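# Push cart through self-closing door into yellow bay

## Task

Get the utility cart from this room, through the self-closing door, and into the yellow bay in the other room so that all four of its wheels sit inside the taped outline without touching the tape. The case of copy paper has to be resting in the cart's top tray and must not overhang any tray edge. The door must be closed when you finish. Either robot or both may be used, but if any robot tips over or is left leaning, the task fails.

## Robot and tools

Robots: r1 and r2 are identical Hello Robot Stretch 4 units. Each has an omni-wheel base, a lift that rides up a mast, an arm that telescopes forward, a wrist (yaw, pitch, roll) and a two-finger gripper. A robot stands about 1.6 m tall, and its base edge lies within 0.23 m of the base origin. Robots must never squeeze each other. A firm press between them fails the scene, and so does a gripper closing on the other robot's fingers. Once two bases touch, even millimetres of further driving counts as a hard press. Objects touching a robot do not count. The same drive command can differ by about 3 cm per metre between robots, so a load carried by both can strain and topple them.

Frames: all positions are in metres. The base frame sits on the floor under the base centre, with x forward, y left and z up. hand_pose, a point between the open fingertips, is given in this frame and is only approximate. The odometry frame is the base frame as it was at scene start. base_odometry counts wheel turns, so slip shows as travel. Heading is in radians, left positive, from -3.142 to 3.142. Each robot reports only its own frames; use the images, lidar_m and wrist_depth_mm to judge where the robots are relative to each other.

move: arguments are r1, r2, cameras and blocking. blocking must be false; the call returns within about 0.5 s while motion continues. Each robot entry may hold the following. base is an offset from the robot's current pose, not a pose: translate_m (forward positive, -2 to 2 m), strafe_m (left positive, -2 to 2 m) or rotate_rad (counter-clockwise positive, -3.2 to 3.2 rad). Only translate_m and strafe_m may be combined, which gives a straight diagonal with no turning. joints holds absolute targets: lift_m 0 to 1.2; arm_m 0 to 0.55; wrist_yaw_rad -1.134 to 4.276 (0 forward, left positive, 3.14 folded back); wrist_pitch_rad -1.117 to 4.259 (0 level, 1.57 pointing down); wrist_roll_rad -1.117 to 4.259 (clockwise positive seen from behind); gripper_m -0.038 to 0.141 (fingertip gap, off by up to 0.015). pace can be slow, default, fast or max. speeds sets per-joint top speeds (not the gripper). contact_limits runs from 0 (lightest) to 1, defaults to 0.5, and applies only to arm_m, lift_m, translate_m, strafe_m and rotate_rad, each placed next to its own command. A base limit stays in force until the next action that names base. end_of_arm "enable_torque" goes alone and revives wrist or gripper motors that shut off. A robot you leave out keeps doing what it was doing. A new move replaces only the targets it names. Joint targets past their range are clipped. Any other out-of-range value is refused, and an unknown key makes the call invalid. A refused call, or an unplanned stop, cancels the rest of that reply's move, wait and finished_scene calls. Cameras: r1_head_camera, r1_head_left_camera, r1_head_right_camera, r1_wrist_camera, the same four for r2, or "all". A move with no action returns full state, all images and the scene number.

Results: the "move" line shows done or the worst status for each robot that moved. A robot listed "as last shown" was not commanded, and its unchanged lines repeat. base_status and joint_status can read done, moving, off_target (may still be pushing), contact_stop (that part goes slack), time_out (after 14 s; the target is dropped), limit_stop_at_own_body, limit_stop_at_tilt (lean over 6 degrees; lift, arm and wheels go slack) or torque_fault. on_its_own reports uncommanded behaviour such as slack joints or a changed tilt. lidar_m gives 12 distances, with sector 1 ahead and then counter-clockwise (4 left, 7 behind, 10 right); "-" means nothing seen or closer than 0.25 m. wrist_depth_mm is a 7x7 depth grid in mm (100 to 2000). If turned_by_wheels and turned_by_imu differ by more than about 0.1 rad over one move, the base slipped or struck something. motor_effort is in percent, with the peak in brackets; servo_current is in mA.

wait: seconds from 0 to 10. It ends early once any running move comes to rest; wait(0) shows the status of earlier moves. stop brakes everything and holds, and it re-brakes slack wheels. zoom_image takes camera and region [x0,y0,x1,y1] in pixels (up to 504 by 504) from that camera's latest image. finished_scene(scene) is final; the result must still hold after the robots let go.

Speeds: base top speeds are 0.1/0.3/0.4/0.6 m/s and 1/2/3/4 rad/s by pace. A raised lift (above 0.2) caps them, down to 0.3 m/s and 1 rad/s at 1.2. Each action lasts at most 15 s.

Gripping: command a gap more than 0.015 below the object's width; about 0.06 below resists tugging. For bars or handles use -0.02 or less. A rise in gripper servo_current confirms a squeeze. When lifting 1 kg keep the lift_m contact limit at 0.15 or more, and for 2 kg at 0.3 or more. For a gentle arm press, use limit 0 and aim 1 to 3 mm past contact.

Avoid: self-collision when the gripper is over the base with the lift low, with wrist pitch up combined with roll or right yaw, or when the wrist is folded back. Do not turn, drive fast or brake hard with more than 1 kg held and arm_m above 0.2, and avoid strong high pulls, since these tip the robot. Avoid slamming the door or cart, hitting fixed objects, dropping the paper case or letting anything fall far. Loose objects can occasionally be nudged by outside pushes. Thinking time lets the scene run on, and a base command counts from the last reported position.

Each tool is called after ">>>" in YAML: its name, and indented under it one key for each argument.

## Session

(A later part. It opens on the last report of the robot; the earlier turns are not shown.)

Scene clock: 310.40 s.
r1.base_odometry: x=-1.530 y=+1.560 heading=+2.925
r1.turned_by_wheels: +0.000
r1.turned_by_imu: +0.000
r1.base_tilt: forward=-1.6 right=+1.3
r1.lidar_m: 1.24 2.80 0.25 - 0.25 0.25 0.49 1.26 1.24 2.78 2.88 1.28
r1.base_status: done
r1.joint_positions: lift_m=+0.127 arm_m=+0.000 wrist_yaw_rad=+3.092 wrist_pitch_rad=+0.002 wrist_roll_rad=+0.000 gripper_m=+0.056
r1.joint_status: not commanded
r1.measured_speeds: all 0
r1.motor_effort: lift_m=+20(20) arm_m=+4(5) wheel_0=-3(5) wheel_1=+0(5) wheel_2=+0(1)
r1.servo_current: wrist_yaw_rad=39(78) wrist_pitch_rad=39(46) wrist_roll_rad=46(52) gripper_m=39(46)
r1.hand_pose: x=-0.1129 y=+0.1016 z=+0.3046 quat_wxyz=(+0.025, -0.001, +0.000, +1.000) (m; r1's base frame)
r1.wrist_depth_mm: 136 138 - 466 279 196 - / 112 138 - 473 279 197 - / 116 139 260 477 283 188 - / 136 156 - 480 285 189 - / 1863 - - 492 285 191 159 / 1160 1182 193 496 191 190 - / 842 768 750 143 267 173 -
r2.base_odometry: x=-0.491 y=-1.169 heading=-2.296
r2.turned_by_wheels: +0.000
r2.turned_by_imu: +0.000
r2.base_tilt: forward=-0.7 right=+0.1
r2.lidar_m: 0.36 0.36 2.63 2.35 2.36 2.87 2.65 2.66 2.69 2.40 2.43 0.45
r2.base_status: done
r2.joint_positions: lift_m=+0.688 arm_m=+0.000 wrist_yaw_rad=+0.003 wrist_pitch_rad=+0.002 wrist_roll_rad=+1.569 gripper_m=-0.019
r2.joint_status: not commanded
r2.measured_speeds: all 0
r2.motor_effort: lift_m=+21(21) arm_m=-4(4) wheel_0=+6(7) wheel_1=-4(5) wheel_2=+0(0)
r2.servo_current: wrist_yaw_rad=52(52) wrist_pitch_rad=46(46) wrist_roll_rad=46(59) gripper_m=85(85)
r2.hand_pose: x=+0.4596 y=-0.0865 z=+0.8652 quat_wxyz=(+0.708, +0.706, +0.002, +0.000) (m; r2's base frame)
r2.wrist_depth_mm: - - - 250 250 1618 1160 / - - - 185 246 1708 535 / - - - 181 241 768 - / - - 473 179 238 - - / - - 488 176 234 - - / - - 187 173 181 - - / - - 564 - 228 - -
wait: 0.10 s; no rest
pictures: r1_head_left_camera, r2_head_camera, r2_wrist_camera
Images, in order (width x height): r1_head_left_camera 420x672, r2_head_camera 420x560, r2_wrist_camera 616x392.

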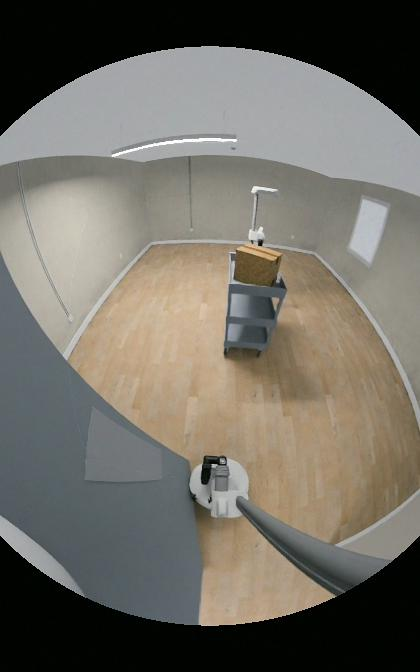

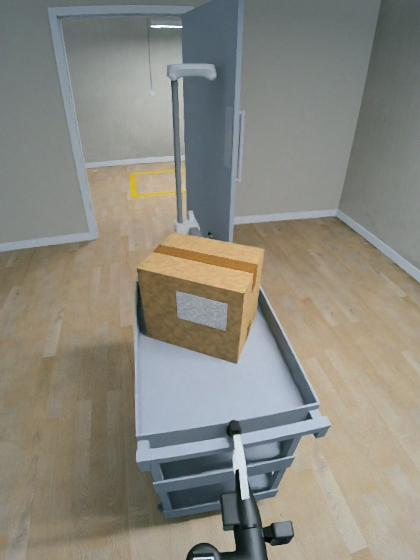

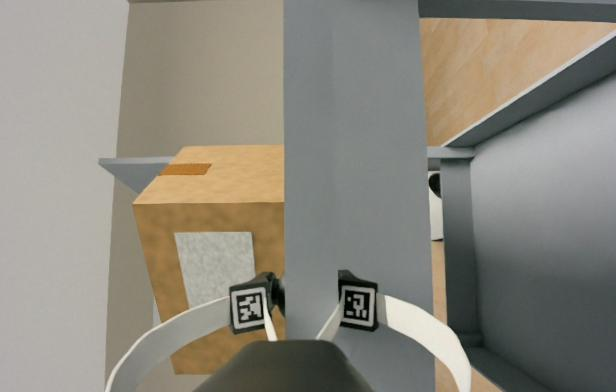

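>>> move:
  blocking: false
  r2: {"base":{"translate_m":0.05,"strafe_m":-0.25},"pace":"slow"}

>>> wait:
  seconds: 6

>>> move:
  blocking: false
  r2: {"base":{"rotate_rad":0.25},"pace":"slow"}

>>> wait:
  seconds: 4

>>> move:
  blocking: false
  r2: {"base":{"translate_m":0.0,"strafe_m":-0.25},"pace":"slow"}

>>> wait:
  seconds: 6

>>> move:
  blocking: false
  r2: {"base":{"rotate_rad":0.25},"pace":"slow"}

>>> wait:
  seconds: 4

>>> wait:
  seconds: 0.2
  cameras: ["r1_head_left_camera","r1_head_camera","r2_head_camera","r2_wrist_camera"]

Scene clock: 336.97 s.
move: r2 moving
r1: as last shown
r1.lidar_m: 1.24 2.80 0.25 - 0.25 0.25 0.53 1.25 1.23 2.77 2.90 1.28
r1.motor_effort: lift_m=+20(20) arm_m=+4(5) wheel_0=-3(3) wheel_1=+0(1) wheel_2=+0(1)
r1.servo_current: wrist_yaw_rad=39(59) wrist_pitch_rad=39(52) wrist_roll_rad=33(65) gripper_m=46(46)
r1.wrist_depth_mm: 136 138 - 477 278 196 - / 112 139 - 477 279 197 - / 116 139 262 477 282 189 - / 136 157 - 480 285 190 - / 1983 - - 488 285 190 159 / 1182 1205 194 492 191 190 - / 842 750 750 143 268 173 -
r2.base_odometry: x=-0.502 y=-1.162 heading=-2.296
r2.turned_by_wheels: +0.000
r2.turned_by_imu: +0.001
r2.base_tilt: forward=-0.6 right=+0.1
r2.lidar_m: 0.38 0.35 2.65 2.36 2.37 2.89 2.64 2.68 2.68 2.37 2.38 0.44
r2.base_status: translate_m moving; strafe_m moving
r2.joint_positions: lift_m=+0.688 arm_m=+0.000 wrist_yaw_rad=+0.003 wrist_pitch_rad=+0.002 wrist_roll_rad=+1.569 gripper_m=-0.019
r2.joint_status: not commanded
r2.measured_speeds: translate_m=+0.009 strafe_m=-0.050 rotate_rad=+0.000 lift_m=+0.000 arm_m=+0.000 wrist_yaw_rad=+0.000 wrist_pitch_rad=+0.000 wrist_roll_rad=+0.000
r2.motor_effort: lift_m=+21(21) arm_m=-4(4) wheel_0=+10(12) wheel_1=-6(8) wheel_2=-7(7)
r2.servo_current: wrist_yaw_rad=39(59) wrist_pitch_rad=46(46) wrist_roll_rad=65(65) gripper_m=85(85)
r2.hand_pose: x=+0.4596 y=-0.0865 z=+0.8652 quat_wxyz=(+0.708, +0.706, +0.002, +0.000) (m; r2's base frame)
r2.wrist_depth_mm: - - - 251 253 1618 1182 / - - - 186 247 1661 535 / - - - 183 243 778 - / - - 488 179 238 - - / - - 484 177 235 - - / - - 187 173 181 - - / - - 559 - 228 - -
pictures: none

Scene clock: 340.23 s.
earlier move: r2 done
r1.base_odometry: x=-1.530 y=+1.560 heading=+2.925
r1.turned_by_wheels: +0.000
r1.turned_by_imu: +0.000
r1.base_tilt: forward=-1.6 right=+1.3
r1.lidar_m: 1.19 2.80 0.25 - 0.25 0.25 0.51 1.24 1.23 2.77 2.89 1.37
r1.base_status: not commanded
r1.joint_positions: lift_m=+0.127 arm_m=+0.000 wrist_yaw_rad=+3.092 wrist_pitch_rad=+0.002 wrist_roll_rad=+0.000 gripper_m=+0.056
r1.joint_status: not commanded
r1.measured_speeds: all 0
r1.motor_effort: lift_m=+20(20) arm_m=+4(5) wheel_0=-3(4) wheel_1=+0(1) wheel_2=+0(1)
r1.servo_current: wrist_yaw_rad=59(72) wrist_pitch_rad=46(52) wrist_roll_rad=46(65) gripper_m=39(46)
r1.hand_pose: x=-0.1129 y=+0.1016 z=+0.3046 quat_wxyz=(+0.025, -0.001, +0.000, +1.000) (m; r1's base frame)
r1.wrist_depth_mm: 136 138 - 473 278 196 - / 112 139 - 473 281 196 - / 116 139 260 480 282 189 - / 136 157 - 484 282 190 - / 1983 - - 488 286 190 160 / 1160 1205 193 496 191 190 - / 854 750 750 143 266 173 -
r2.base_odometry: x=-0.711 y=-1.040 heading=-2.296
r2.turned_by_wheels: +0.000
r2.turned_by_imu: +0.000
r2.base_tilt: forward=-0.7 right=+0.1
r2.lidar_m: 0.30 0.31 2.90 2.60 2.62 3.00 2.66 2.67 2.40 2.13 2.17 0.48
r2.base_status: done
r2.joint_positions: lift_m=+0.688 arm_m=+0.000 wrist_yaw_rad=+0.003 wrist_pitch_rad=+0.002 wrist_roll_rad=+1.569 gripper_m=-0.019
r2.joint_status: not commanded
r2.measured_speeds: all 0
r2.motor_effort: lift_m=+21(21) arm_m=-4(4) wheel_0=+4(14) wheel_1=-3(8) wheel_2=-5(9)
r2.servo_current: wrist_yaw_rad=52(59) wrist_pitch_rad=39(46) wrist_roll_rad=52(65) gripper_m=85(91)
r2.hand_pose: x=+0.4596 y=-0.0865 z=+0.8652 quat_wxyz=(+0.708, +0.706, +0.002, +0.000) (m; r2's base frame)
r2.wrist_depth_mm: - - - 270 - 1661 1182 / - - - 301 327 336 336 / - - - 276 291 1756 1182 / - - - 202 263 1756 - / - - 647 187 243 759 - / - - 187 168 179 - - / - - 462 - 211 - -
wait: 3.27 of 6 s (r2 has come to rest)
pictures: none

Scene clock: 340.73 s.
move: r2 moving
r1: as last shown
r1.lidar_m: 1.17 2.80 0.25 - 0.25 0.25 0.50 1.27 1.22 2.77 2.88 1.34
r1.motor_effort: lift_m=+20(20) arm_m=+4(5) wheel_0=-3(3) wheel_1=+0(0) wheel_2=+0(1)
r1.servo_current: wrist_yaw_rad=52(65) wrist_pitch_rad=39(46) wrist_roll_rad=52(65) gripper_m=52(52)
r1.wrist_depth_mm: 136 138 - 466 279 196 - / 112 139 - 477 279 197 - / 116 139 260 480 282 189 - / 136 157 - 484 282 190 - / 1983 - - 492 285 190 159 / 1182 1205 193 492 191 190 - / 842 750 750 143 267 173 -
r2.base_odometry: x=-0.711 y=-1.040 heading=-2.173
r2.turned_by_wheels: +0.124
r2.turned_by_imu: +0.120
r2.base_tilt: forward=-0.7 right=+0.1
r2.lidar_m: 0.33 0.33 2.75 2.60 2.62 2.82 2.64 2.75 2.28 2.14 2.21 0.45
r2.base_status: rotate_rad moving
r2.joint_positions: lift_m=+0.688 arm_m=+0.000 wrist_yaw_rad=-0.012 wrist_pitch_rad=+0.002 wrist_roll_rad=+1.569 gripper_m=-0.019
r2.joint_status: not commanded
r2.measured_speeds: translate_m=-0.001 strafe_m=+0.000 rotate_rad=+0.487 lift_m=+0.000 arm_m=+0.000 wrist_yaw_rad=-0.002 wrist_pitch_rad=+0.000 wrist_roll_rad=+0.000
r2.motor_effort: lift_m=+21(21) arm_m=-3(4) wheel_0=-15(15) wheel_1=-7(8) wheel_2=-18(19)
r2.servo_current: wrist_yaw_rad=78(78) wrist_pitch_rad=33(46) wrist_roll_rad=46(59) gripper_m=78(91)
r2.hand_pose: x=+0.4582 y=-0.0908 z=+0.8652 quat_wxyz=(+0.708, +0.706, -0.003, -0.005) (m; r2's base frame)
r2.wrist_depth_mm: - - - 279 314 1397 1060 / - - - 281 296 1499 1118 / - - - 263 271 1708 508 / - - - 193 254 788 - / - - 496 182 238 - - / - - 188 169 179 - - / - - 480 - 213 - -
pictures: none

Scene clock: 341.53 s.
earlier move: r2 done
r1.base_odometry: x=-1.530 y=+1.560 heading=+2.925
r1.turned_by_wheels: +0.000
r1.turned_by_imu: +0.000
r1.base_tilt: forward=-1.6 right=+1.3
r1.lidar_m: 1.19 2.76 0.25 - 0.25 0.25 0.52 1.26 1.21 2.77 2.89 1.31
r1.base_status: not commanded
r1.joint_positions: lift_m=+0.127 arm_m=+0.000 wrist_yaw_rad=+3.092 wrist_pitch_rad=+0.002 wrist_roll_rad=+0.000 gripper_m=+0.056
r1.joint_status: not commanded
r1.measured_speeds: all 0
r1.motor_effort: lift_m=+20(20) arm_m=+4(5) wheel_0=-3(3) wheel_1=+0(0) wheel_2=+0(1)
r1.servo_current: wrist_yaw_rad=59(78) wrist_pitch_rad=46(46) wrist_roll_rad=39(65) gripper_m=39(52)
r1.hand_pose: x=-0.1129 y=+0.1016 z=+0.3046 quat_wxyz=(+0.025, -0.001, +0.000, +1.000) (m; r1's base frame)
r1.wrist_depth_mm: 136 138 - 469 278 196 - / 112 139 - 473 279 197 - / 116 139 259 477 282 189 - / 136 157 - 484 282 190 - / 1983 - - 484 285 190 159 / 1182 1229 194 496 190 190 - / 854 750 759 143 266 172 -
r2.base_odometry: x=-0.711 y=-1.040 heading=-2.048
r2.turned_by_wheels: +0.125
r2.turned_by_imu: +0.122
r2.base_tilt: forward=-0.7 right=+0.1
r2.lidar_m: 0.38 0.40 2.63 2.59 2.73 2.73 2.66 2.83 2.19 2.15 2.28 0.42
r2.base_status: done
r2.joint_positions: lift_m=+0.688 arm_m=+0.000 wrist_yaw_rad=+0.001 wrist_pitch_rad=+0.002 wrist_roll_rad=+1.569 gripper_m=-0.019
r2.joint_status: not commanded
r2.measured_speeds: all 0
r2.motor_effort: lift_m=+21(21) arm_m=-2(4) wheel_0=-5(15) wheel_1=-4(8) wheel_2=-7(19)
r2.servo_current: wrist_yaw_rad=46(78) wrist_pitch_rad=39(46) wrist_roll_rad=33(65) gripper_m=72(91)
r2.hand_pose: x=+0.4594 y=-0.0870 z=+0.8652 quat_wxyz=(+0.708, +0.706, +0.001, +0.000) (m; r2's base frame)
r2.wrist_depth_mm: - - - 251 251 1576 1138 / - - - 185 247 1708 549 / - - 1921 182 242 741 - / - - 477 179 239 - - / - - 484 175 235 - - / - - 187 173 180 - - / - - 559 - 226 - -
wait: 0.80 of 4 s (r2 has come to rest)
pictures: none

Scene clock: 342.03 s.
move: r2 moving
r1: as last shown
r1.lidar_m: 1.18 2.83 0.25 - 0.25 0.25 0.49 1.27 1.23 2.78 2.86 1.30
r1.servo_current: wrist_yaw_rad=52(65) wrist_pitch_rad=52(52) wrist_roll_rad=39(78) gripper_m=39(46)
r1.wrist_depth_mm: 136 138 - 469 278 195 - / 112 139 - 473 281 198 - / 116 139 260 480 282 190 - / 136 157 - 484 282 189 - / 1921 - - 488 285 190 159 / 1205 1229 193 496 191 190 - / 842 750 750 143 266 173 -
r2.base_odometry: x=-0.723 y=-1.034 heading=-2.047
r2.turned_by_wheels: +0.000
r2.turned_by_imu: +0.001
r2.base_tilt: forward=-0.7 right=+0.0
r2.lidar_m: 0.36 0.37 2.68 2.60 2.74 2.73 2.68 2.84 2.18 2.12 2.25 0.43
r2.base_status: translate_m moving; strafe_m moving
r2.joint_positions: lift_m=+0.688 arm_m=+0.000 wrist_yaw_rad=+0.002 wrist_pitch_rad=+0.002 wrist_roll_rad=+1.569 gripper_m=-0.019
r2.joint_status: not commanded
r2.measured_speeds: translate_m=+0.000 strafe_m=-0.056 rotate_rad=+0.001 lift_m=+0.000 arm_m=+0.000 wrist_yaw_rad=+0.008 wrist_pitch_rad=+0.000 wrist_roll_rad=+0.000
r2.motor_effort: lift_m=+21(21) arm_m=-2(3) wheel_0=+8(13) wheel_1=-7(9) wheel_2=-1(6)
r2.servo_current: wrist_yaw_rad=39(59) wrist_pitch_rad=33(39) wrist_roll_rad=52(52) gripper_m=72(78)
r2.hand_pose: x=+0.4594 y=-0.0870 z=+0.8652 quat_wxyz=(+0.708, +0.706, +0.001, +0.000) (m; r2's base frame)
r2.wrist_depth_mm: - - - 186 248 1537 1182 / - - - 184 244 1708 539 / - - - 181 241 768 - / - - 477 178 236 - - / - - 488 176 235 - - / - - 188 173 180 - - / - - 564 - 229 - -
pictures: none

Scene clock: 345.17 s.
earlier move: r2 done
r1.base_odometry: x=-1.530 y=+1.560 heading=+2.925
r1.turned_by_wheels: +0.000
r1.turned_by_imu: +0.000
r1.base_tilt: forward=-1.6 right=+1.3
r1.lidar_m: 1.19 2.81 0.25 - 0.25 0.25 0.49 1.27 1.23 2.76 2.88 1.45
r1.base_status: not commanded
r1.joint_positions: lift_m=+0.127 arm_m=+0.000 wrist_yaw_rad=+3.092 wrist_pitch_rad=+0.002 wrist_roll_rad=+0.000 gripper_m=+0.056
r1.joint_status: not commanded
r1.measured_speeds: all 0
r1.motor_effort: lift_m=+20(20) arm_m=+4(5) wheel_0=-3(4) wheel_1=+0(1) wheel_2=+0(1)
r1.servo_current: wrist_yaw_rad=52(78) wrist_pitch_rad=46(52) wrist_roll_rad=52(78) gripper_m=39(46)
r1.hand_pose: x=-0.1129 y=+0.1016 z=+0.3046 quat_wxyz=(+0.025, -0.001, +0.000, +1.000) (m; r1's base frame)
r1.wrist_depth_mm: 136 138 - 466 278 196 - / 112 139 - 473 281 196 - / 116 139 262 477 281 189 - / 137 157 - 484 283 190 - / 1921 - - 484 286 191 159 / 1205 1205 193 500 191 190 - / 842 759 750 143 267 173 -
r2.base_odometry: x=-0.933 y=-0.926 heading=-2.048
r2.turned_by_wheels: +0.000
r2.turned_by_imu: +0.001
r2.base_tilt: forward=-0.6 right=+0.0
r2.lidar_m: 0.30 0.30 2.92 2.84 2.98 2.76 2.69 2.60 1.95 1.90 2.03 0.45
r2.base_status: done
r2.joint_positions: lift_m=+0.688 arm_m=+0.000 wrist_yaw_rad=+0.003 wrist_pitch_rad=+0.002 wrist_roll_rad=+1.569 gripper_m=-0.019
r2.joint_status: not commanded
r2.measured_speeds: all 0
r2.motor_effort: lift_m=+21(21) arm_m=+0(3) wheel_0=+6(15) wheel_1=-3(9) wheel_2=+0(6)
r2.servo_current: wrist_yaw_rad=52(65) wrist_pitch_rad=46(46) wrist_roll_rad=46(65) gripper_m=72(91)
r2.hand_pose: x=+0.4596 y=-0.0865 z=+0.8652 quat_wxyz=(+0.708, +0.706, +0.002, +0.000) (m; r2's base frame)
r2.wrist_depth_mm: - - - 270 - 1708 1182 / - - - 301 327 336 340 / - - - 220 287 1708 1205 / - - - 202 263 1756 - / - - 654 187 245 750 - / - - 188 169 180 - - / - - 459 - 211 - -
wait: 3.13 of 6 s (r2 has come to rest)
pictures: none

Scene clock: 345.67 s.
move: r2 moving
r1: as last shown
r1.lidar_m: 1.17 2.81 0.25 - 0.25 0.25 0.52 1.25 1.22 2.75 2.88 1.44
r1.motor_effort: lift_m=+20(20) arm_m=+4(5) wheel_0=-3(3) wheel_1=+0(0) wheel_2=+0(0)
r1.servo_current: wrist_yaw_rad=39(65) wrist_pitch_rad=46(46) wrist_roll_rad=46(52) gripper_m=46(46)
r1.wrist_depth_mm: 136 138 - 473 279 196 - / 112 139 - 477 281 197 - / 116 139 262 480 279 189 - / 136 156 - 484 283 190 - / 1921 - - 484 283 190 159 / 1182 1182 193 492 190 190 - / 842 759 750 143 266 174 -
r2.base_odometry: x=-0.933 y=-0.925 heading=-1.924
r2.turned_by_wheels: +0.124
r2.turned_by_imu: +0.120
r2.base_tilt: forward=-0.7 right=+0.1
r2.lidar_m: 0.32 0.32 2.84 2.85 3.17 2.72 2.68 2.32 1.91 1.88 2.15 0.46
r2.base_status: rotate_rad moving
r2.joint_positions: lift_m=+0.688 arm_m=+0.000 wrist_yaw_rad=-0.010 wrist_pitch_rad=+0.002 wrist_roll_rad=+1.569 gripper_m=-0.019
r2.joint_status: not commanded
r2.measured_speeds: translate_m=+0.001 strafe_m=-0.001 rotate_rad=+0.491 lift_m=+0.000 arm_m=+0.000 wrist_yaw_rad=-0.011 wrist_pitch_rad=+0.000 wrist_roll_rad=+0.000
r2.motor_effort: lift_m=+21(21) arm_m=-1(1) wheel_0=-8(14) wheel_1=-8(10) wheel_2=-16(17)
r2.servo_current: wrist_yaw_rad=72(72) wrist_pitch_rad=39(46) wrist_roll_rad=52(59) gripper_m=78(85)
r2.hand_pose: x=+0.4584 y=-0.0904 z=+0.8652 quat_wxyz=(+0.708, +0.706, -0.003, -0.004) (m; r2's base frame)
r2.wrist_depth_mm: - - - 270 309 1397 1042 / - - - 278 291 1576 1118 / - - - 262 268 1618 508 / - - - 192 253 820 - / - - 484 181 238 - - / - - 187 170 179 - - / - - 477 - 214 - -
pictures: none

Scene clock: 346.47 s.
earlier move: r2 done
r1.base_odometry: x=-1.530 y=+1.560 heading=+2.925
r1.turned_by_wheels: +0.000
r1.turned_by_imu: +0.000
r1.base_tilt: forward=-1.6 right=+1.3
r1.lidar_m: 1.16 2.81 0.25 - 0.25 0.25 0.52 1.25 1.23 2.78 2.87 1.37
r1.base_status: not commanded
r1.joint_positions: lift_m=+0.127 arm_m=+0.000 wrist_yaw_rad=+3.092 wrist_pitch_rad=+0.002 wrist_roll_rad=+0.000 gripper_m=+0.056
r1.joint_status: not commanded
r1.measured_speeds: all 0
r1.motor_effort: lift_m=+20(20) arm_m=+5(5) wheel_0=-3(3) wheel_1=+0(0) wheel_2=+0(1)
r1.servo_current: wrist_yaw_rad=59(85) wrist_pitch_rad=39(52) wrist_roll_rad=46(65) gripper_m=46(52)
r1.hand_pose: x=-0.1129 y=+0.1016 z=+0.3046 quat_wxyz=(+0.025, -0.001, +0.000, +1.000) (m; r1's base frame)
r1.wrist_depth_mm: 136 138 - 469 278 196 - / 112 139 - 477 278 196 - / 116 139 260 477 282 189 - / 136 157 - 484 285 190 - / 1921 - - 488 285 190 159 / 1205 1160 194 488 190 190 - / 842 759 750 143 267 173 -
r2.base_odometry: x=-0.933 y=-0.926 heading=-1.799
r2.turned_by_wheels: +0.125
r2.turned_by_imu: +0.122
r2.base_tilt: forward=-0.7 right=+0.1
r2.lidar_m: 0.38 0.38 2.84 2.83 3.03 2.66 2.71 2.15 1.90 1.91 2.27 0.44
r2.base_status: done
r2.joint_positions: lift_m=+0.688 arm_m=+0.000 wrist_yaw_rad=+0.002 wrist_pitch_rad=+0.002 wrist_roll_rad=+1.569 gripper_m=-0.019
r2.joint_status: not commanded
r2.measured_speeds: all 0
r2.motor_effort: lift_m=+21(21) arm_m=-3(4) wheel_0=-4(14) wheel_1=-3(10) wheel_2=-7(17)
r2.servo_current: wrist_yaw_rad=52(72) wrist_pitch_rad=46(46) wrist_roll_rad=39(65) gripper_m=85(85)
r2.hand_pose: x=+0.4595 y=-0.0868 z=+0.8652 quat_wxyz=(+0.708, +0.706, +0.002, +0.000) (m; r2's base frame)
r2.wrist_depth_mm: - - - 184 245 1618 1182 / - - - 181 241 1618 564 / - - - 179 239 809 - / - - 462 177 236 - - / - - 488 175 235 - - / - - 187 172 180 - - / - - 564 - 229 - -
wait: 0.80 of 4 s (r2 has come to rest)
pictures: none

Scene clock: 346.67 s.
r1.base_odometry: x=-1.530 y=+1.560 heading=+2.925
r1.turned_by_wheels: +0.000
r1.turned_by_imu: +0.000
r1.base_tilt: forward=-1.6 right=+1.3
r1.lidar_m: 1.16 2.79 0.25 - 0.25 0.25 0.49 1.25 1.23 2.77 2.88 1.34
r1.base_status: not commanded
r1.joint_positions: lift_m=+0.127 arm_m=+0.000 wrist_yaw_rad=+3.092 wrist_pitch_rad=+0.002 wrist_roll_rad=+0.000 gripper_m=+0.056
r1.joint_status: not commanded
r1.measured_speeds: all 0
r1.motor_effort: lift_m=+20(20) arm_m=+4(5) wheel_0=-3(3) wheel_1=+0(0) wheel_2=+0(1)
r1.servo_current: wrist_yaw_rad=46(85) wrist_pitch_rad=46(52) wrist_roll_rad=59(65) gripper_m=39(52)
r1.hand_pose: x=-0.1129 y=+0.1016 z=+0.3046 quat_wxyz=(+0.025, -0.001, +0.000, +1.000) (m; r1's base frame)
r1.wrist_depth_mm: 136 138 - 469 279 196 - / 112 139 - 477 281 197 - / 116 139 260 477 281 188 - / 136 157 - 480 285 190 - / 1983 - - 484 283 190 159 / 1182 1205 193 492 191 191 - / 842 759 750 143 268 173 -
r2.base_odometry: x=-0.933 y=-0.926 heading=-1.799
r2.turned_by_wheels: +0.000
r2.turned_by_imu: +0.000
r2.base_tilt: forward=-0.7 right=+0.1
r2.lidar_m: 0.38 0.42 2.84 2.84 3.01 2.67 2.68 2.16 1.88 1.91 2.27 0.41
r2.base_status: done
r2.joint_positions: lift_m=+0.688 arm_m=+0.000 wrist_yaw_rad=+0.002 wrist_pitch_rad=+0.002 wrist_roll_rad=+1.569 gripper_m=-0.019
r2.joint_status: not commanded
r2.measured_speeds: all 0
r2.motor_effort: lift_m=+21(21) arm_m=-3(4) wheel_0=-4(14) wheel_1=-3(10) wheel_2=-7(17)
r2.servo_current: wrist_yaw_rad=39(72) wrist_pitch_rad=39(46) wrist_roll_rad=46(65) gripper_m=91(85)
r2.hand_pose: x=+0.4595 y=-0.0868 z=+0.8652 quat_wxyz=(+0.708, +0.706, +0.002, +0.000) (m; r2's base frame)
r2.wrist_depth_mm: - - - 184 246 1576 1182 / - - - 181 242 1661 564 / - - - 179 239 809 - / - - 466 177 236 - - / - - 484 175 234 - - / - - 187 172 181 - - / - - 580 - 229 - -
wait: 0.20 s; no rest
pictures: r1_head_camera, r1_head_left_camera, r2_head_camera, r2_wrist_camera
Images, in order (width x height): r1_head_camera 420x560, r1_head_left_camera 420x672, r2_head_camera 420x560, r2_wrist_camera 616x392.

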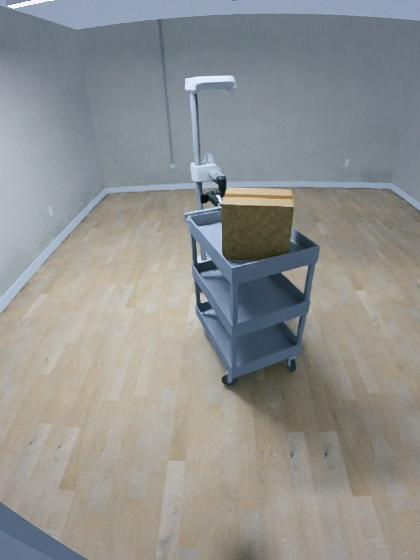

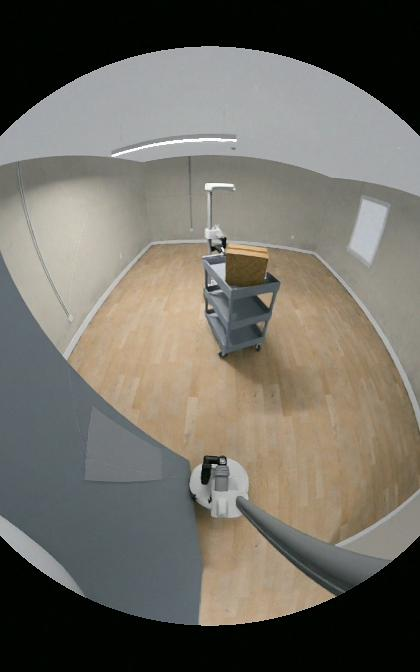

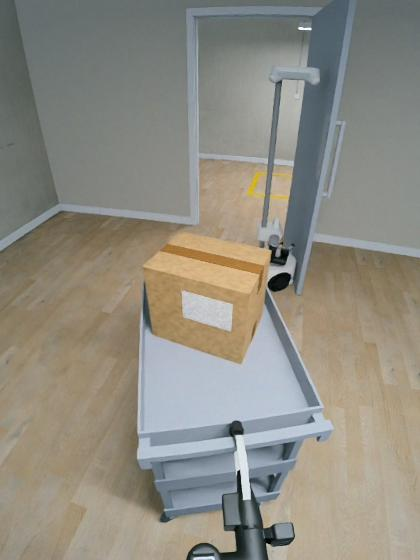

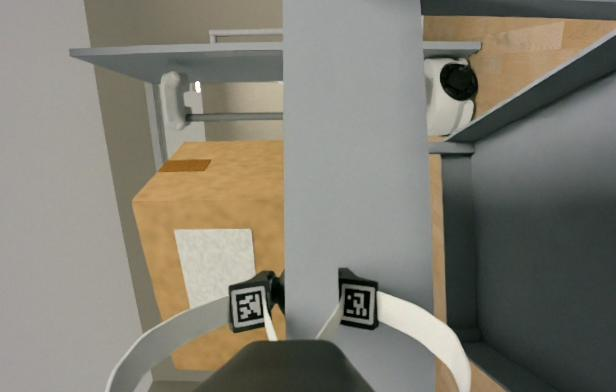

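>>> move:
  blocking: false
  r2: {"base":{"translate_m":0.695,"strafe_m":0.084},"pace":"slow"}

>>> wait:
  seconds: 9

>>> wait:
  seconds: 0.2
  cameras: ["r1_head_left_camera","r1_head_camera","r2_head_camera","r2_wrist_camera"]

Scene clock: 356.77 s.
move: r2 moving
r1: as last shown
r1.lidar_m: 1.17 2.82 0.25 - 0.25 0.25 0.51 1.27 1.22 2.77 2.88 1.34
r1.motor_effort: lift_m=+20(20) arm_m=+4(4) wheel_0=-3(3) wheel_1=+0(0) wheel_2=+0(1)
r1.servo_current: wrist_yaw_rad=65(65) wrist_pitch_rad=39(52) wrist_roll_rad=33(52) gripper_m=39(46)
r1.wrist_depth_mm: 136 138 - 473 278 195 - / 112 139 - 473 281 196 - / 116 139 260 480 281 188 - / 136 157 - 484 286 190 - / 1983 - - 492 285 190 159 / 1182 1182 194 496 191 190 - / 842 759 759 143 267 173 -
r2.base_odometry: x=-0.934 y=-0.938 heading=-1.799
r2.turned_by_wheels: +0.000
r2.turned_by_imu: +0.000
r2.base_tilt: forward=-0.7 right=+0.1
r2.lidar_m: 0.38 0.38 2.84 2.84 3.05 2.67 2.70 2.19 1.91 1.92 2.30 0.44
r2.base_status: translate_m moving; strafe_m moving
r2.joint_positions: lift_m=+0.688 arm_m=+0.000 wrist_yaw_rad=-0.002 wrist_pitch_rad=+0.002 wrist_roll_rad=+1.569 gripper_m=-0.019
r2.joint_status: not commanded
r2.measured_speeds: translate_m=+0.049 strafe_m=+0.006 rotate_rad=+0.000 lift_m=+0.000 arm_m=+0.000 wrist_yaw_rad=-0.005 wrist_pitch_rad=+0.000 wrist_roll_rad=+0.000
r2.motor_effort: lift_m=+21(21) arm_m=-3(4) wheel_0=+5(6) wheel_1=+6(8) wheel_2=-15(15)
r2.servo_current: wrist_yaw_rad=39(52) wrist_pitch_rad=39(46) wrist_roll_rad=46(52) gripper_m=85(85)
r2.hand_pose: x=+0.4591 y=-0.0881 z=+0.8652 quat_wxyz=(+0.708, +0.706, +0.000, -0.002) (m; r2's base frame)
r2.wrist_depth_mm: - - - 186 249 1464 1182 / - - - 183 244 1576 559 / - - - 181 240 778 - / - - 477 177 236 - - / - - 484 175 234 - - / - - 187 172 180 - - / - - 559 - 227 - -
pictures: none

Scene clock: 364.53 s.
earlier move: r2 done
r1.base_odometry: x=-1.530 y=+1.560 heading=+2.925
r1.turned_by_wheels: +0.000
r1.turned_by_imu: +0.000
r1.base_tilt: forward=-1.6 right=+1.3
r1.lidar_m: 0.68 2.79 0.25 - 0.25 0.25 0.51 1.24 1.22 2.78 2.88 0.58
r1.base_status: not commanded
r1.joint_positions: lift_m=+0.127 arm_m=+0.000 wrist_yaw_rad=+3.092 wrist_pitch_rad=+0.002 wrist_roll_rad=+0.000 gripper_m=+0.056
r1.joint_status: not commanded
r1.measured_speeds: all 0
r1.motor_effort: lift_m=+20(20) arm_m=+4(5) wheel_0=-2(4) wheel_1=+0(0) wheel_2=+0(1)
r1.servo_current: wrist_yaw_rad=33(78) wrist_pitch_rad=39(52) wrist_roll_rad=46(65) gripper_m=39(52)
r1.hand_pose: x=-0.1129 y=+0.1016 z=+0.3046 quat_wxyz=(+0.025, -0.001, +0.000, +1.000) (m; r1's base frame)
r1.wrist_depth_mm: 136 138 - 469 278 196 - / 112 139 - 473 281 196 - / 116 139 260 480 281 189 - / 137 157 - 480 283 190 - / 1921 - - 488 285 190 159 / 1182 1182 194 492 190 191 - / 842 750 750 143 266 174 -
r2.base_odometry: x=-1.008 y=-1.621 heading=-1.799
r2.turned_by_wheels: +0.000
r2.turned_by_imu: -0.001
r2.base_tilt: forward=-0.7 right=+0.1
r2.lidar_m: 0.39 0.39 2.54 2.57 3.03 3.32 3.33 2.49 2.19 2.19 2.63 0.42
r2.base_status: done
r2.joint_positions: lift_m=+0.688 arm_m=+0.000 wrist_yaw_rad=-0.003 wrist_pitch_rad=+0.002 wrist_roll_rad=+1.569 gripper_m=-0.019
r2.joint_status: not commanded
r2.measured_speeds: all 0
r2.motor_effort: lift_m=+21(21) arm_m=-4(4) wheel_0=+0(8) wheel_1=+4(8) wheel_2=-8(15)
r2.servo_current: wrist_yaw_rad=52(65) wrist_pitch_rad=39(46) wrist_roll_rad=52(65) gripper_m=78(91)
r2.hand_pose: x=+0.4590 y=-0.0883 z=+0.8652 quat_wxyz=(+0.708, +0.706, +0.000, -0.002) (m; r2's base frame)
r2.wrist_depth_mm: - 1397 - 168 227 1118 1098 / - - - 169 228 1205 - / - - 535 170 229 - - / - - 459 170 229 - - / - - 508 171 230 - - / - - 188 172 179 - - / - - - - 233 - -
wait: 7.77 of 9 s (r2 has come to rest)
pictures: none

Scene clock: 364.73 s.
r1.base_odometry: x=-1.530 y=+1.560 heading=+2.925
r1.turned_by_wheels: +0.000
r1.turned_by_imu: +0.000
r1.base_tilt: forward=-1.6 right=+1.3
r1.lidar_m: 0.69 2.82 0.25 - 0.25 0.25 0.53 1.25 1.22 2.77 2.88 0.57
r1.base_status: not commanded
r1.joint_positions: lift_m=+0.127 arm_m=+0.000 wrist_yaw_rad=+3.092 wrist_pitch_rad=+0.002 wrist_roll_rad=+0.000 gripper_m=+0.056
r1.joint_status: not commanded
r1.measured_speeds: all 0
r1.motor_effort: lift_m=+20(20) arm_m=+4(5) wheel_0=-3(4) wheel_1=+0(0) wheel_2=+0(1)
r1.servo_current: wrist_yaw_rad=46(78) wrist_pitch_rad=39(52) wrist_roll_rad=46(65) gripper_m=39(52)
r1.hand_pose: x=-0.1129 y=+0.1016 z=+0.3046 quat_wxyz=(+0.025, -0.001, +0.000, +1.000) (m; r1's base frame)
r1.wrist_depth_mm: 136 138 - 469 277 195 - / 112 139 - 473 278 196 - / 116 140 262 477 282 189 - / 136 157 - 484 283 190 - / 1863 - - 488 285 191 159 / 1182 1205 194 496 191 190 - / 854 750 750 143 266 173 -
r2.base_odometry: x=-1.008 y=-1.621 heading=-1.799
r2.turned_by_wheels: +0.000
r2.turned_by_imu: +0.000
r2.base_tilt: forward=-0.7 right=+0.1
r2.lidar_m: 0.40 0.43 2.57 2.57 3.07 3.31 3.35 2.48 2.20 2.21 2.60 0.43
r2.base_status: done
r2.joint_positions: lift_m=+0.688 arm_m=+0.000 wrist_yaw_rad=-0.003 wrist_pitch_rad=+0.002 wrist_roll_rad=+1.569 gripper_m=-0.019
r2.joint_status: not commanded
r2.measured_speeds: all 0
r2.motor_effort: lift_m=+21(21) arm_m=-3(4) wheel_0=+0(8) wheel_1=+5(8) wheel_2=-8(15)
r2.servo_current: wrist_yaw_rad=52(65) wrist_pitch_rad=39(46) wrist_roll_rad=52(65) gripper_m=78(91)
r2.hand_pose: x=+0.4590 y=-0.0883 z=+0.8652 quat_wxyz=(+0.708, +0.706, +0.000, -0.002) (m; r2's base frame)
r2.wrist_depth_mm: - 1430 - 168 227 1118 1118 / - - - 168 228 1205 - / - - 535 169 229 - - / - - 462 170 230 - - / - - 517 171 232 - - / - - 188 172 179 - - / - - - - 233 - -
wait: 0.20 s; no rest
pictures: r1_head_camera, r1_head_left_camera, r2_head_camera, r2_wrist_camera
Images, in order (width x height): r1_head_camera 420x560, r1_head_left_camera 420x672, r2_head_camera 420x560, r2_wrist_camera 616x392.

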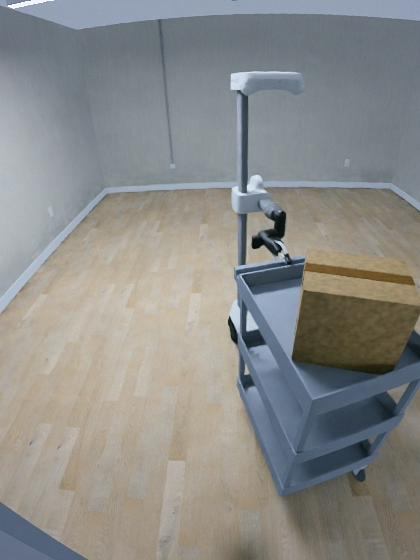

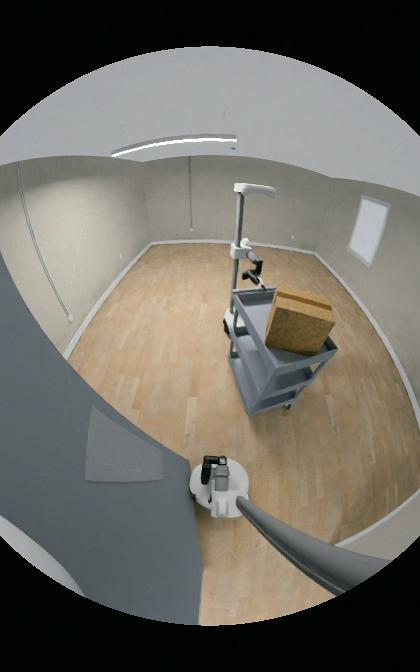

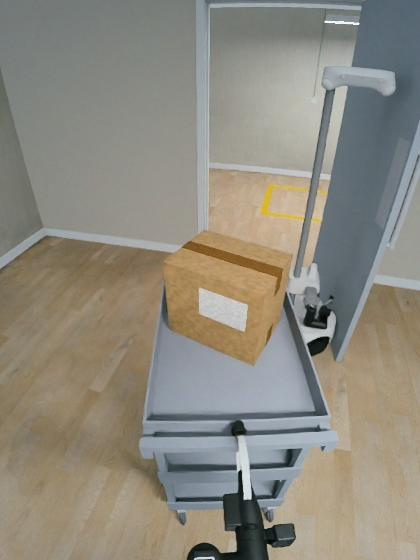

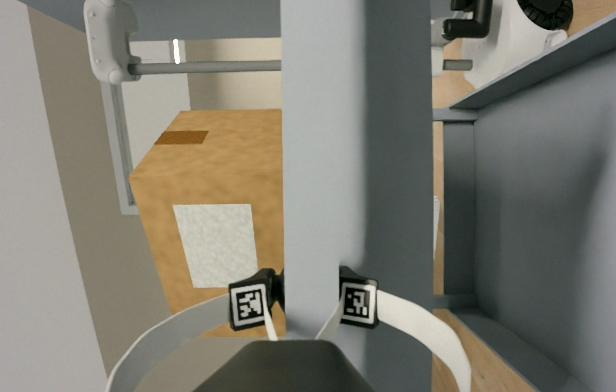

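>>> move:
  blocking: false
  r2: {"base":{"translate_m":0.03,"strafe_m":-0.23},"pace":"slow"}

>>> wait:
  seconds: 6

>>> move:
  blocking: false
  r2: {"base":{"rotate_rad":0.2},"pace":"slow"}

>>> wait:
  seconds: 4

>>> move:
  blocking: false
  r2: {"base":{"translate_m":0.02,"strafe_m":-0.2},"pace":"slow"}

>>> wait:
  seconds: 6

>>> move:
  blocking: false
  r2: {"base":{"rotate_rad":0.2},"pace":"slow"}

>>> wait:
  seconds: 4

>>> wait:
  seconds: 0.2
  cameras: ["r1_head_left_camera","r1_head_camera","r2_head_camera"]

Scene clock: 381.50 s.
move: r2 moving
r1: as last shown
r1.lidar_m: 0.71 2.81 0.25 - 0.25 0.25 0.54 1.27 1.22 2.77 2.88 0.57
r1.motor_effort: lift_m=+20(20) arm_m=+4(5) wheel_0=-3(3) wheel_1=+0(0) wheel_2=+0(1)
r1.servo_current: wrist_yaw_rad=52(52) wrist_pitch_rad=46(52) wrist_roll_rad=46(52) gripper_m=46(46)
r1.wrist_depth_mm: 136 138 - 469 279 196 - / 112 139 - 473 281 197 - / 116 139 262 477 282 189 - / 137 157 - 477 285 190 - / 1983 - - 488 285 190 159 / 1182 1182 194 492 190 191 - / 854 759 759 143 266 173 -
r2.base_odometry: x=-1.021 y=-1.620 heading=-1.799
r2.turned_by_wheels: +0.000
r2.turned_by_imu: +0.000
r2.base_tilt: forward=-0.7 right=+0.1
r2.lidar_m: 0.39 0.42 2.55 2.57 3.05 3.32 3.35 2.48 2.18 2.19 2.58 0.42
r2.base_status: translate_m moving; strafe_m moving
r2.joint_positions: lift_m=+0.688 arm_m=+0.000 wrist_yaw_rad=-0.001 wrist_pitch_rad=+0.002 wrist_roll_rad=+1.569 gripper_m=-0.019
r2.joint_status: not commanded
r2.measured_speeds: translate_m=+0.007 strafe_m=-0.053 rotate_rad=+0.005 lift_m=+0.000 arm_m=+0.000 wrist_yaw_rad=+0.028 wrist_pitch_rad=+0.000 wrist_roll_rad=+0.000
r2.motor_effort: lift_m=+21(21) arm_m=-4(4) wheel_0=+10(10) wheel_1=-8(8) wheel_2=-7(10)
r2.servo_current: wrist_yaw_rad=52(52) wrist_pitch_rad=39(46) wrist_roll_rad=46(59) gripper_m=78(85)
r2.hand_pose: x=+0.4592 y=-0.0878 z=+0.8652 quat_wxyz=(+0.708, +0.706, +0.000, -0.001) (m; r2's base frame)
r2.wrist_depth_mm: - - - 166 224 1118 1098 / - - - 167 226 1138 - / - - 525 168 229 - - / - - 466 169 229 - - / - - 512 171 231 - - / - - 187 172 180 - - / - - - - 234 - -
pictures: none

Scene clock: 384.53 s.
earlier move: r2 done
r1.base_odometry: x=-1.530 y=+1.560 heading=+2.925
r1.turned_by_wheels: +0.000
r1.turned_by_imu: +0.000
r1.base_tilt: forward=-1.6 right=+1.2
r1.lidar_m: 0.61 2.83 0.25 - 0.25 0.25 0.51 1.27 1.23 2.77 2.90 0.52
r1.base_status: not commanded
r1.joint_positions: lift_m=+0.127 arm_m=+0.000 wrist_yaw_rad=+3.092 wrist_pitch_rad=+0.002 wrist_roll_rad=+0.000 gripper_m=+0.056
r1.joint_status: not commanded
r1.measured_speeds: all 0
r1.motor_effort: lift_m=+20(20) arm_m=+4(5) wheel_0=-3(3) wheel_1=+0(0) wheel_2=+1(1)
r1.servo_current: wrist_yaw_rad=39(72) wrist_pitch_rad=46(52) wrist_roll_rad=39(72) gripper_m=46(52)
r1.hand_pose: x=-0.1129 y=+0.1016 z=+0.3046 quat_wxyz=(+0.025, -0.001, +0.000, +1.000) (m; r1's base frame)
r1.wrist_depth_mm: 136 138 - 469 277 196 - / 112 139 - 473 279 197 - / 116 139 260 477 281 189 - / 137 157 - 484 283 189 - / 1983 - - 488 285 190 159 / 1160 1205 193 492 191 190 - / 854 768 759 143 266 173 -
r2.base_odometry: x=-1.239 y=-1.598 heading=-1.799
r2.turned_by_wheels: +0.000
r2.turned_by_imu: +0.001
r2.base_tilt: forward=-0.7 right=+0.0
r2.lidar_m: 0.34 0.34 2.77 2.76 3.28 3.40 3.44 2.27 2.00 1.99 2.38 0.44
r2.base_status: done
r2.joint_positions: lift_m=+0.688 arm_m=+0.000 wrist_yaw_rad=+0.003 wrist_pitch_rad=+0.002 wrist_roll_rad=+1.569 gripper_m=-0.019
r2.joint_status: not commanded
r2.measured_speeds: all 0
r2.motor_effort: lift_m=+21(21) arm_m=-3(4) wheel_0=+7(14) wheel_1=-3(8) wheel_2=-3(10)
r2.servo_current: wrist_yaw_rad=52(65) wrist_pitch_rad=39(52) wrist_roll_rad=46(59) gripper_m=72(85)
r2.hand_pose: x=+0.4595 y=-0.0866 z=+0.8652 quat_wxyz=(+0.708, +0.706, +0.002, +0.000) (m; r2's base frame)
r2.wrist_depth_mm: - - - 219 289 297 298 / - - - 211 276 1078 1042 / - - - 200 262 1708 - / - - - 190 250 788 - / - - 469 181 238 - - / - - 189 173 179 - - / - - 500 - 221 - -
wait: 3.03 of 6 s (r2 has come to rest)
pictures: none

Scene clock: 385.03 s.
move: r2 moving
r1: as last shown
r1.base_tilt: forward=-1.6 right=+1.3
r1.lidar_m: 0.64 2.77 0.25 - 0.25 0.25 0.51 1.26 1.24 2.77 2.88 0.53
r1.motor_effort: lift_m=+20(20) arm_m=+4(5) wheel_0=-3(3) wheel_1=+0(1) wheel_2=+0(0)
r1.servo_current: wrist_yaw_rad=26(65) wrist_pitch_rad=46(46) wrist_roll_rad=39(65) gripper_m=39(39)
r1.wrist_depth_mm: 136 138 - 466 278 195 - / 112 139 - 477 281 197 - / 116 139 262 477 282 188 - / 136 157 - 480 283 190 - / 1863 - - 492 286 190 159 / 1229 1182 194 496 190 190 - / 842 759 750 143 267 173 -
r2.base_odometry: x=-1.239 y=-1.598 heading=-1.678
r2.turned_by_wheels: +0.121
r2.turned_by_imu: +0.118
r2.base_tilt: forward=-0.7 right=+0.1
r2.lidar_m: 0.33 0.36 2.76 2.82 3.60 3.42 3.21 2.12 1.97 2.03 2.57 0.44
r2.base_status: rotate_rad moving
r2.joint_positions: lift_m=+0.688 arm_m=+0.000 wrist_yaw_rad=-0.008 wrist_pitch_rad=+0.002 wrist_roll_rad=+1.569 gripper_m=-0.019
r2.joint_status: not commanded
r2.measured_speeds: translate_m=+0.001 strafe_m=+0.000 rotate_rad=+0.421 lift_m=+0.000 arm_m=+0.000 wrist_yaw_rad=+0.000 wrist_pitch_rad=+0.000 wrist_roll_rad=+0.000
r2.motor_effort: lift_m=+21(21) arm_m=-4(4) wheel_0=-8(13) wheel_1=-7(8) wheel_2=-14(15)
r2.servo_current: wrist_yaw_rad=59(59) wrist_pitch_rad=46(46) wrist_roll_rad=39(59) gripper_m=78(85)
r2.hand_pose: x=+0.4586 y=-0.0898 z=+0.8652 quat_wxyz=(+0.708, +0.706, -0.002, -0.004) (m; r2's base frame)
r2.wrist_depth_mm: - - - 200 266 287 1008 / - - - 193 256 1205 1025 / - - - 188 249 1618 - / - - 544 180 241 - - / - - 473 177 235 - - / - - 188 172 179 - - / - - 535 - 223 - -
pictures: none

Scene clock: 385.70 s.
earlier move: r2 done
r1.base_odometry: x=-1.530 y=+1.560 heading=+2.925
r1.turned_by_wheels: +0.000
r1.turned_by_imu: +0.000
r1.base_tilt: forward=-1.6 right=+1.2
r1.lidar_m: 0.64 2.83 0.25 - 0.25 0.25 0.49 1.24 1.22 2.78 2.90 0.53
r1.base_status: not commanded
r1.joint_positions: lift_m=+0.127 arm_m=+0.000 wrist_yaw_rad=+3.092 wrist_pitch_rad=+0.002 wrist_roll_rad=+0.000 gripper_m=+0.056
r1.joint_status: not commanded
r1.measured_speeds: all 0
r1.motor_effort: lift_m=+20(20) arm_m=+4(5) wheel_0=-3(3) wheel_1=+0(1) wheel_2=+0(1)
r1.servo_current: wrist_yaw_rad=46(65) wrist_pitch_rad=46(52) wrist_roll_rad=59(65) gripper_m=39(46)
r1.hand_pose: x=-0.1129 y=+0.1016 z=+0.3046 quat_wxyz=(+0.025, -0.001, +0.000, +1.000) (m; r1's base frame)
r1.wrist_depth_mm: 136 138 - 469 279 196 - / 112 138 - 477 279 198 - / 116 140 259 477 281 189 - / 137 157 - 480 282 190 - / 1983 - - 488 283 190 159 / 1182 1182 193 496 191 190 - / 831 750 750 143 266 173 -
r2.base_odometry: x=-1.239 y=-1.598 heading=-1.600
r2.turned_by_wheels: +0.077
r2.turned_by_imu: +0.076
r2.base_tilt: forward=-0.7 right=+0.1
r2.lidar_m: 0.38 0.40 2.76 2.87 3.57 3.40 2.91 2.10 1.99 2.04 2.53 0.40
r2.base_status: done
r2.joint_positions: lift_m=+0.688 arm_m=+0.000 wrist_yaw_rad=-0.001 wrist_pitch_rad=+0.002 wrist_roll_rad=+1.569 gripper_m=-0.019
r2.joint_status: not commanded
r2.measured_speeds: all 0
r2.motor_effort: lift_m=+21(21) arm_m=-3(4) wheel_0=-5(13) wheel_1=-5(8) wheel_2=-6(15)
r2.servo_current: wrist_yaw_rad=46(59) wrist_pitch_rad=39(46) wrist_roll_rad=46(59) gripper_m=78(85)
r2.hand_pose: x=+0.4592 y=-0.0876 z=+0.8652 quat_wxyz=(+0.708, +0.706, +0.001, -0.001) (m; r2's base frame)
r2.wrist_depth_mm: - - - 171 231 1182 1008 / - - - 171 231 1708 - / - - 564 172 231 - - / - - 466 171 232 - - / - - 504 172 231 - - / - - 187 172 180 - - / - - - - 232 - -
wait: 0.67 of 4 s (r2 has come to rest)
pictures: none

Scene clock: 386.20 s.
move: r2 moving
r1: as last shown
r1.base_tilt: forward=-1.6 right=+1.3
r1.lidar_m: 0.63 2.80 0.25 - 0.25 0.25 0.53 1.27 1.23 2.77 2.90 0.54
r1.motor_effort: lift_m=+20(20) arm_m=+4(5) wheel_0=-2(3) wheel_1=+0(0) wheel_2=+1(1)
r1.servo_current: wrist_yaw_rad=46(65) wrist_pitch_rad=46(52) wrist_roll_rad=59(59) gripper_m=39(46)
r1.wrist_depth_mm: 136 138 - 473 278 196 - / 112 139 - 473 279 197 - / 116 139 260 480 282 189 - / 136 157 - 480 283 190 - / 1983 - - 492 285 190 159 / 1205 1205 194 496 191 191 - / 842 741 759 143 267 173 -
r2.base_odometry: x=-1.252 y=-1.599 heading=-1.600
r2.turned_by_wheels: +0.000
r2.turned_by_imu: +0.000
r2.base_tilt: forward=-0.7 right=+0.1
r2.lidar_m: 0.40 0.40 2.77 2.86 3.59 3.40 2.88 2.09 1.96 2.05 2.48 0.43
r2.base_status: translate_m moving; strafe_m moving
r2.joint_positions: lift_m=+0.688 arm_m=+0.000 wrist_yaw_rad=+0.001 wrist_pitch_rad=+0.002 wrist_roll_rad=+1.569 gripper_m=-0.019
r2.joint_status: not commanded
r2.measured_speeds: translate_m=+0.005 strafe_m=-0.052 rotate_rad=+0.001 lift_m=+0.000 arm_m=+0.000 wrist_yaw_rad=+0.017 wrist_pitch_rad=+0.000 wrist_roll_rad=+0.000
r2.motor_effort: lift_m=+21(21) arm_m=-4(4) wheel_0=+11(11) wheel_1=-8(8) wheel_2=-5(8)
r2.servo_current: wrist_yaw_rad=52(52) wrist_pitch_rad=39(46) wrist_roll_rad=39(59) gripper_m=78(85)
r2.hand_pose: x=+0.4594 y=-0.0872 z=+0.8652 quat_wxyz=(+0.708, +0.706, +0.001, -0.001) (m; r2's base frame)
r2.wrist_depth_mm: - - - 170 229 1205 1008 / - - - 170 230 1576 - / - - 559 171 230 - - / - - 466 171 232 - - / - - 512 172 231 - - / - - 187 171 181 - - / - - - - 232 - -
pictures: none

Scene clock: 388.90 s.
earlier move: r2 done
r1.base_odometry: x=-1.530 y=+1.560 heading=+2.925
r1.turned_by_wheels: +0.000
r1.turned_by_imu: +0.000
r1.base_tilt: forward=-1.6 right=+1.3
r1.lidar_m: 0.58 2.79 0.25 - 0.25 0.25 0.51 1.26 1.20 2.76 2.87 0.50
r1.base_status: not commanded
r1.joint_positions: lift_m=+0.127 arm_m=+0.000 wrist_yaw_rad=+3.092 wrist_pitch_rad=+0.002 wrist_roll_rad=+0.000 gripper_m=+0.056
r1.joint_status: not commanded
r1.measured_speeds: all 0
r1.motor_effort: lift_m=+20(20) arm_m=+4(5) wheel_0=-2(4) wheel_1=+0(1) wheel_2=+1(1)
r1.servo_current: wrist_yaw_rad=52(65) wrist_pitch_rad=39(52) wrist_roll_rad=46(72) gripper_m=39(52)
r1.hand_pose: x=-0.1129 y=+0.1016 z=+0.3046 quat_wxyz=(+0.025, -0.001, +0.000, +1.000) (m; r1's base frame)
r1.wrist_depth_mm: 136 138 - 473 279 196 - / 112 139 - 477 281 197 - / 116 139 259 480 283 189 - / 136 157 - 484 283 189 - / 1983 - - 484 285 191 159 / 1205 1205 193 496 191 191 - / 842 750 750 143 266 173 -
r2.base_odometry: x=-1.439 y=-1.612 heading=-1.600
r2.turned_by_wheels: +0.000
r2.turned_by_imu: +0.001
r2.base_tilt: forward=-0.7 right=+0.0
r2.lidar_m: 0.36 0.37 2.93 3.03 3.70 3.53 2.64 1.90 1.81 1.87 2.40 0.46
r2.base_status: done
r2.joint_positions: lift_m=+0.688 arm_m=+0.000 wrist_yaw_rad=+0.003 wrist_pitch_rad=+0.002 wrist_roll_rad=+1.569 gripper_m=-0.019
r2.joint_status: not commanded
r2.measured_speeds: all 0
r2.motor_effort: lift_m=+21(21) arm_m=-4(4) wheel_0=+6(14) wheel_1=-4(8) wheel_2=-4(8)
r2.servo_current: wrist_yaw_rad=59(59) wrist_pitch_rad=39(46) wrist_roll_rad=52(59) gripper_m=85(85)
r2.hand_pose: x=+0.4596 y=-0.0866 z=+0.8652 quat_wxyz=(+0.708, +0.706, +0.002, +0.000) (m; r2's base frame)
r2.wrist_depth_mm: - - - 263 287 294 297 / - - - 266 273 1182 976 / - - - 198 258 1756 508 / - - 668 189 248 750 - / - - 466 181 237 - - / - - 189 173 179 - - / - - 508 - 222 - -
wait: 2.70 of 6 s (r2 has come to rest)
pictures: none

Scene clock: 389.40 s.
move: r2 moving
r1: as last shown
r1.lidar_m: 0.57 2.78 0.25 - 0.25 0.25 0.50 1.25 1.20 2.76 2.91 0.48
r1.motor_effort: lift_m=+20(20) arm_m=+4(5) wheel_0=-3(3) wheel_1=+0(0) wheel_2=+0(1)
r1.servo_current: wrist_yaw_rad=39(59) wrist_pitch_rad=46(46) wrist_roll_rad=52(59) gripper_m=46(46)
r1.wrist_depth_mm: 136 138 - 469 279 196 - / 112 139 - 473 279 197 - / 116 139 262 480 282 189 - / 137 157 - 480 283 189 - / 1921 - - 488 285 190 159 / 1182 1205 193 492 191 190 - / 842 759 759 142 266 173 -
r2.base_odometry: x=-1.439 y=-1.612 heading=-1.479
r2.turned_by_wheels: +0.121
r2.turned_by_imu: +0.118
r2.base_tilt: forward=-0.7 right=+0.1
r2.lidar_m: 0.36 0.36 2.93 3.16 3.59 3.52 2.39 1.85 1.81 1.94 2.34 0.45
r2.base_status: rotate_rad moving
r2.joint_positions: lift_m=+0.688 arm_m=+0.000 wrist_yaw_rad=-0.008 wrist_pitch_rad=+0.002 wrist_roll_rad=+1.569 gripper_m=-0.019
r2.joint_status: not commanded
r2.measured_speeds: translate_m=+0.002 strafe_m=+0.000 rotate_rad=+0.419 lift_m=+0.000 arm_m=+0.000 wrist_yaw_rad=+0.000 wrist_pitch_rad=+0.000 wrist_roll_rad=+0.000
r2.motor_effort: lift_m=+21(21) arm_m=-3(4) wheel_0=-7(12) wheel_1=-6(9) wheel_2=-15(15)
r2.servo_current: wrist_yaw_rad=65(65) wrist_pitch_rad=39(46) wrist_roll_rad=52(65) gripper_m=78(85)
r2.hand_pose: x=+0.4586 y=-0.0897 z=+0.8652 quat_wxyz=(+0.708, +0.706, -0.002, -0.004) (m; r2's base frame)
r2.wrist_depth_mm: - - - 196 262 287 917 / - - - 249 252 1708 991 / - - - 185 246 768 - / - - 517 180 240 - - / - - 477 177 234 - - / - - 188 172 179 - - / - - 539 - 224 - -
pictures: none

Scene clock: 390.10 s.
earlier move: r2 done
r1.base_odometry: x=-1.530 y=+1.560 heading=+2.925
r1.turned_by_wheels: +0.000
r1.turned_by_imu: +0.000
r1.base_tilt: forward=-1.6 right=+1.3
r1.lidar_m: 0.61 2.80 0.25 - 0.25 0.25 0.48 1.27 1.23 2.76 2.88 0.49
r1.base_status: not commanded
r1.joint_positions: lift_m=+0.127 arm_m=+0.000 wrist_yaw_rad=+3.092 wrist_pitch_rad=+0.002 wrist_roll_rad=+0.000 gripper_m=+0.056
r1.joint_status: not commanded
r1.measured_speeds: all 0
r1.motor_effort: lift_m=+20(20) arm_m=+4(5) wheel_0=-3(3) wheel_1=+0(0) wheel_2=+1(1)
r1.servo_current: wrist_yaw_rad=59(65) wrist_pitch_rad=39(52) wrist_roll_rad=52(65) gripper_m=46(46)
r1.hand_pose: x=-0.1129 y=+0.1016 z=+0.3046 quat_wxyz=(+0.025, -0.001, +0.000, +1.000) (m; r1's base frame)
r1.wrist_depth_mm: 136 138 - 469 278 196 - / 112 139 - 477 281 196 - / 116 139 260 480 281 189 - / 136 157 - 480 282 190 - / 1983 - - 484 285 191 159 / 1182 1229 194 496 191 190 - / 842 759 759 143 267 172 -
r2.base_odometry: x=-1.439 y=-1.612 heading=-1.402
r2.turned_by_wheels: +0.077
r2.turned_by_imu: +0.075
r2.base_tilt: forward=-0.6 right=+0.1
r2.lidar_m: 0.39 0.41 2.93 3.24 3.53 3.53 2.27 1.82 1.82 2.01 1.30 0.42
r2.base_status: done
r2.joint_positions: lift_m=+0.688 arm_m=+0.000 wrist_yaw_rad=-0.001 wrist_pitch_rad=+0.002 wrist_roll_rad=+1.569 gripper_m=-0.019
r2.joint_status: not commanded
r2.measured_speeds: all 0
r2.motor_effort: lift_m=+21(21) arm_m=-4(4) wheel_0=-5(12) wheel_1=-5(9) wheel_2=-6(15)
r2.servo_current: wrist_yaw_rad=46(65) wrist_pitch_rad=33(46) wrist_roll_rad=52(65) gripper_m=78(85)
r2.hand_pose: x=+0.4592 y=-0.0876 z=+0.8652 quat_wxyz=(+0.708, +0.706, +0.001, -0.001) (m; r2's base frame)
r2.wrist_depth_mm: - - - 170 229 1661 1118 / - - - 170 229 1576 - / - - 544 171 230 - - / - - 462 171 230 - - / - - 508 172 231 - - / - - 187 171 180 - - / - - - - 233 - -
wait: 0.70 of 4 s (r2 has come to rest)
pictures: none

Scene clock: 390.30 s.
r1.base_odometry: x=-1.530 y=+1.560 heading=+2.925
r1.turned_by_wheels: +0.000
r1.turned_by_imu: +0.000
r1.base_tilt: forward=-1.6 right=+1.3
r1.lidar_m: 0.59 2.77 0.25 - 0.25 0.25 0.54 1.26 1.22 2.77 2.87 0.48
r1.base_status: not commanded
r1.joint_positions: lift_m=+0.127 arm_m=+0.000 wrist_yaw_rad=+3.092 wrist_pitch_rad=+0.002 wrist_roll_rad=+0.000 gripper_m=+0.056
r1.joint_status: not commanded
r1.measured_speeds: all 0
r1.motor_effort: lift_m=+20(20) arm_m=+4(5) wheel_0=-3(3) wheel_1=+0(0) wheel_2=+0(1)
r1.servo_current: wrist_yaw_rad=52(65) wrist_pitch_rad=46(52) wrist_roll_rad=52(65) gripper_m=46(46)
r1.hand_pose: x=-0.1129 y=+0.1016 z=+0.3046 quat_wxyz=(+0.025, -0.001, +0.000, +1.000) (m; r1's base frame)
r1.wrist_depth_mm: 137 138 - 473 278 196 - / 112 138 - 473 281 197 - / 116 139 260 480 282 189 - / 136 157 - 484 283 190 - / 1921 - - 492 285 190 159 / 1182 1205 194 492 191 190 - / 842 750 759 143 266 173 -
r2.base_odometry: x=-1.439 y=-1.612 heading=-1.402
r2.turned_by_wheels: +0.000
r2.turned_by_imu: +0.000
r2.base_tilt: forward=-0.7 right=+0.1
r2.lidar_m: 0.40 0.43 2.93 3.25 3.55 3.53 2.27 1.83 1.81 2.01 1.27 0.42
r2.base_status: done
r2.joint_positions: lift_m=+0.688 arm_m=+0.000 wrist_yaw_rad=-0.001 wrist_pitch_rad=+0.002 wrist_roll_rad=+1.569 gripper_m=-0.019
r2.joint_status: not commanded
r2.measured_speeds: all 0
r2.motor_effort: lift_m=+21(21) arm_m=-4(4) wheel_0=-6(12) wheel_1=-5(9) wheel_2=-6(15)
r2.servo_current: wrist_yaw_rad=39(65) wrist_pitch_rad=46(46) wrist_roll_rad=59(65) gripper_m=78(85)
r2.hand_pose: x=+0.4592 y=-0.0876 z=+0.8652 quat_wxyz=(+0.708, +0.706, +0.001, -0.001) (m; r2's base frame)
r2.wrist_depth_mm: - - - 170 229 1708 1118 / - - - 170 229 1618 - / - - 549 171 230 - - / - - 459 171 231 - - / - - 508 172 231 - - / - - 187 172 180 - - / - - - - 233 - -
wait: 0.20 s; no rest
pictures: r1_head_camera, r1_head_left_camera, r2_head_camera
Images, in order (width x height): r1_head_camera 420x560, r1_head_left_camera 420x672, r2_head_camera 420x560.

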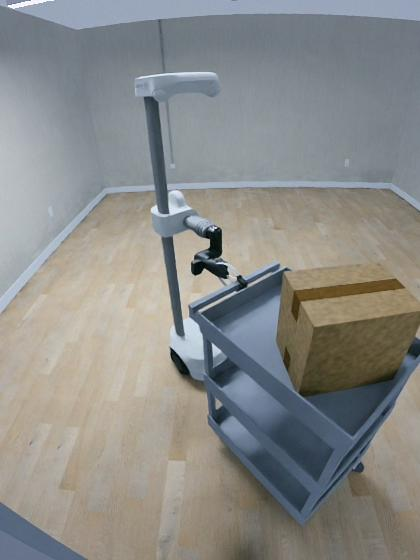

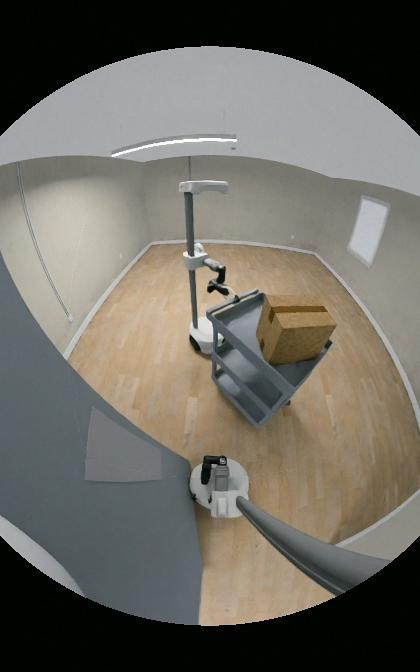

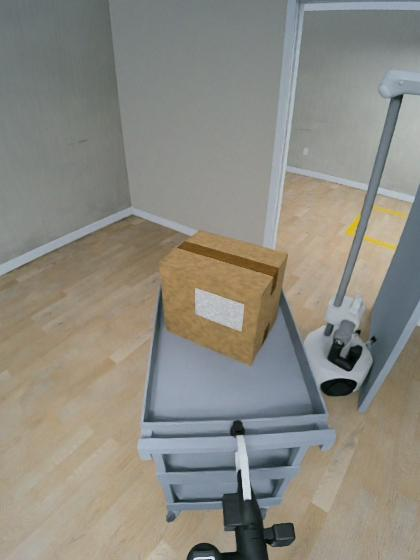

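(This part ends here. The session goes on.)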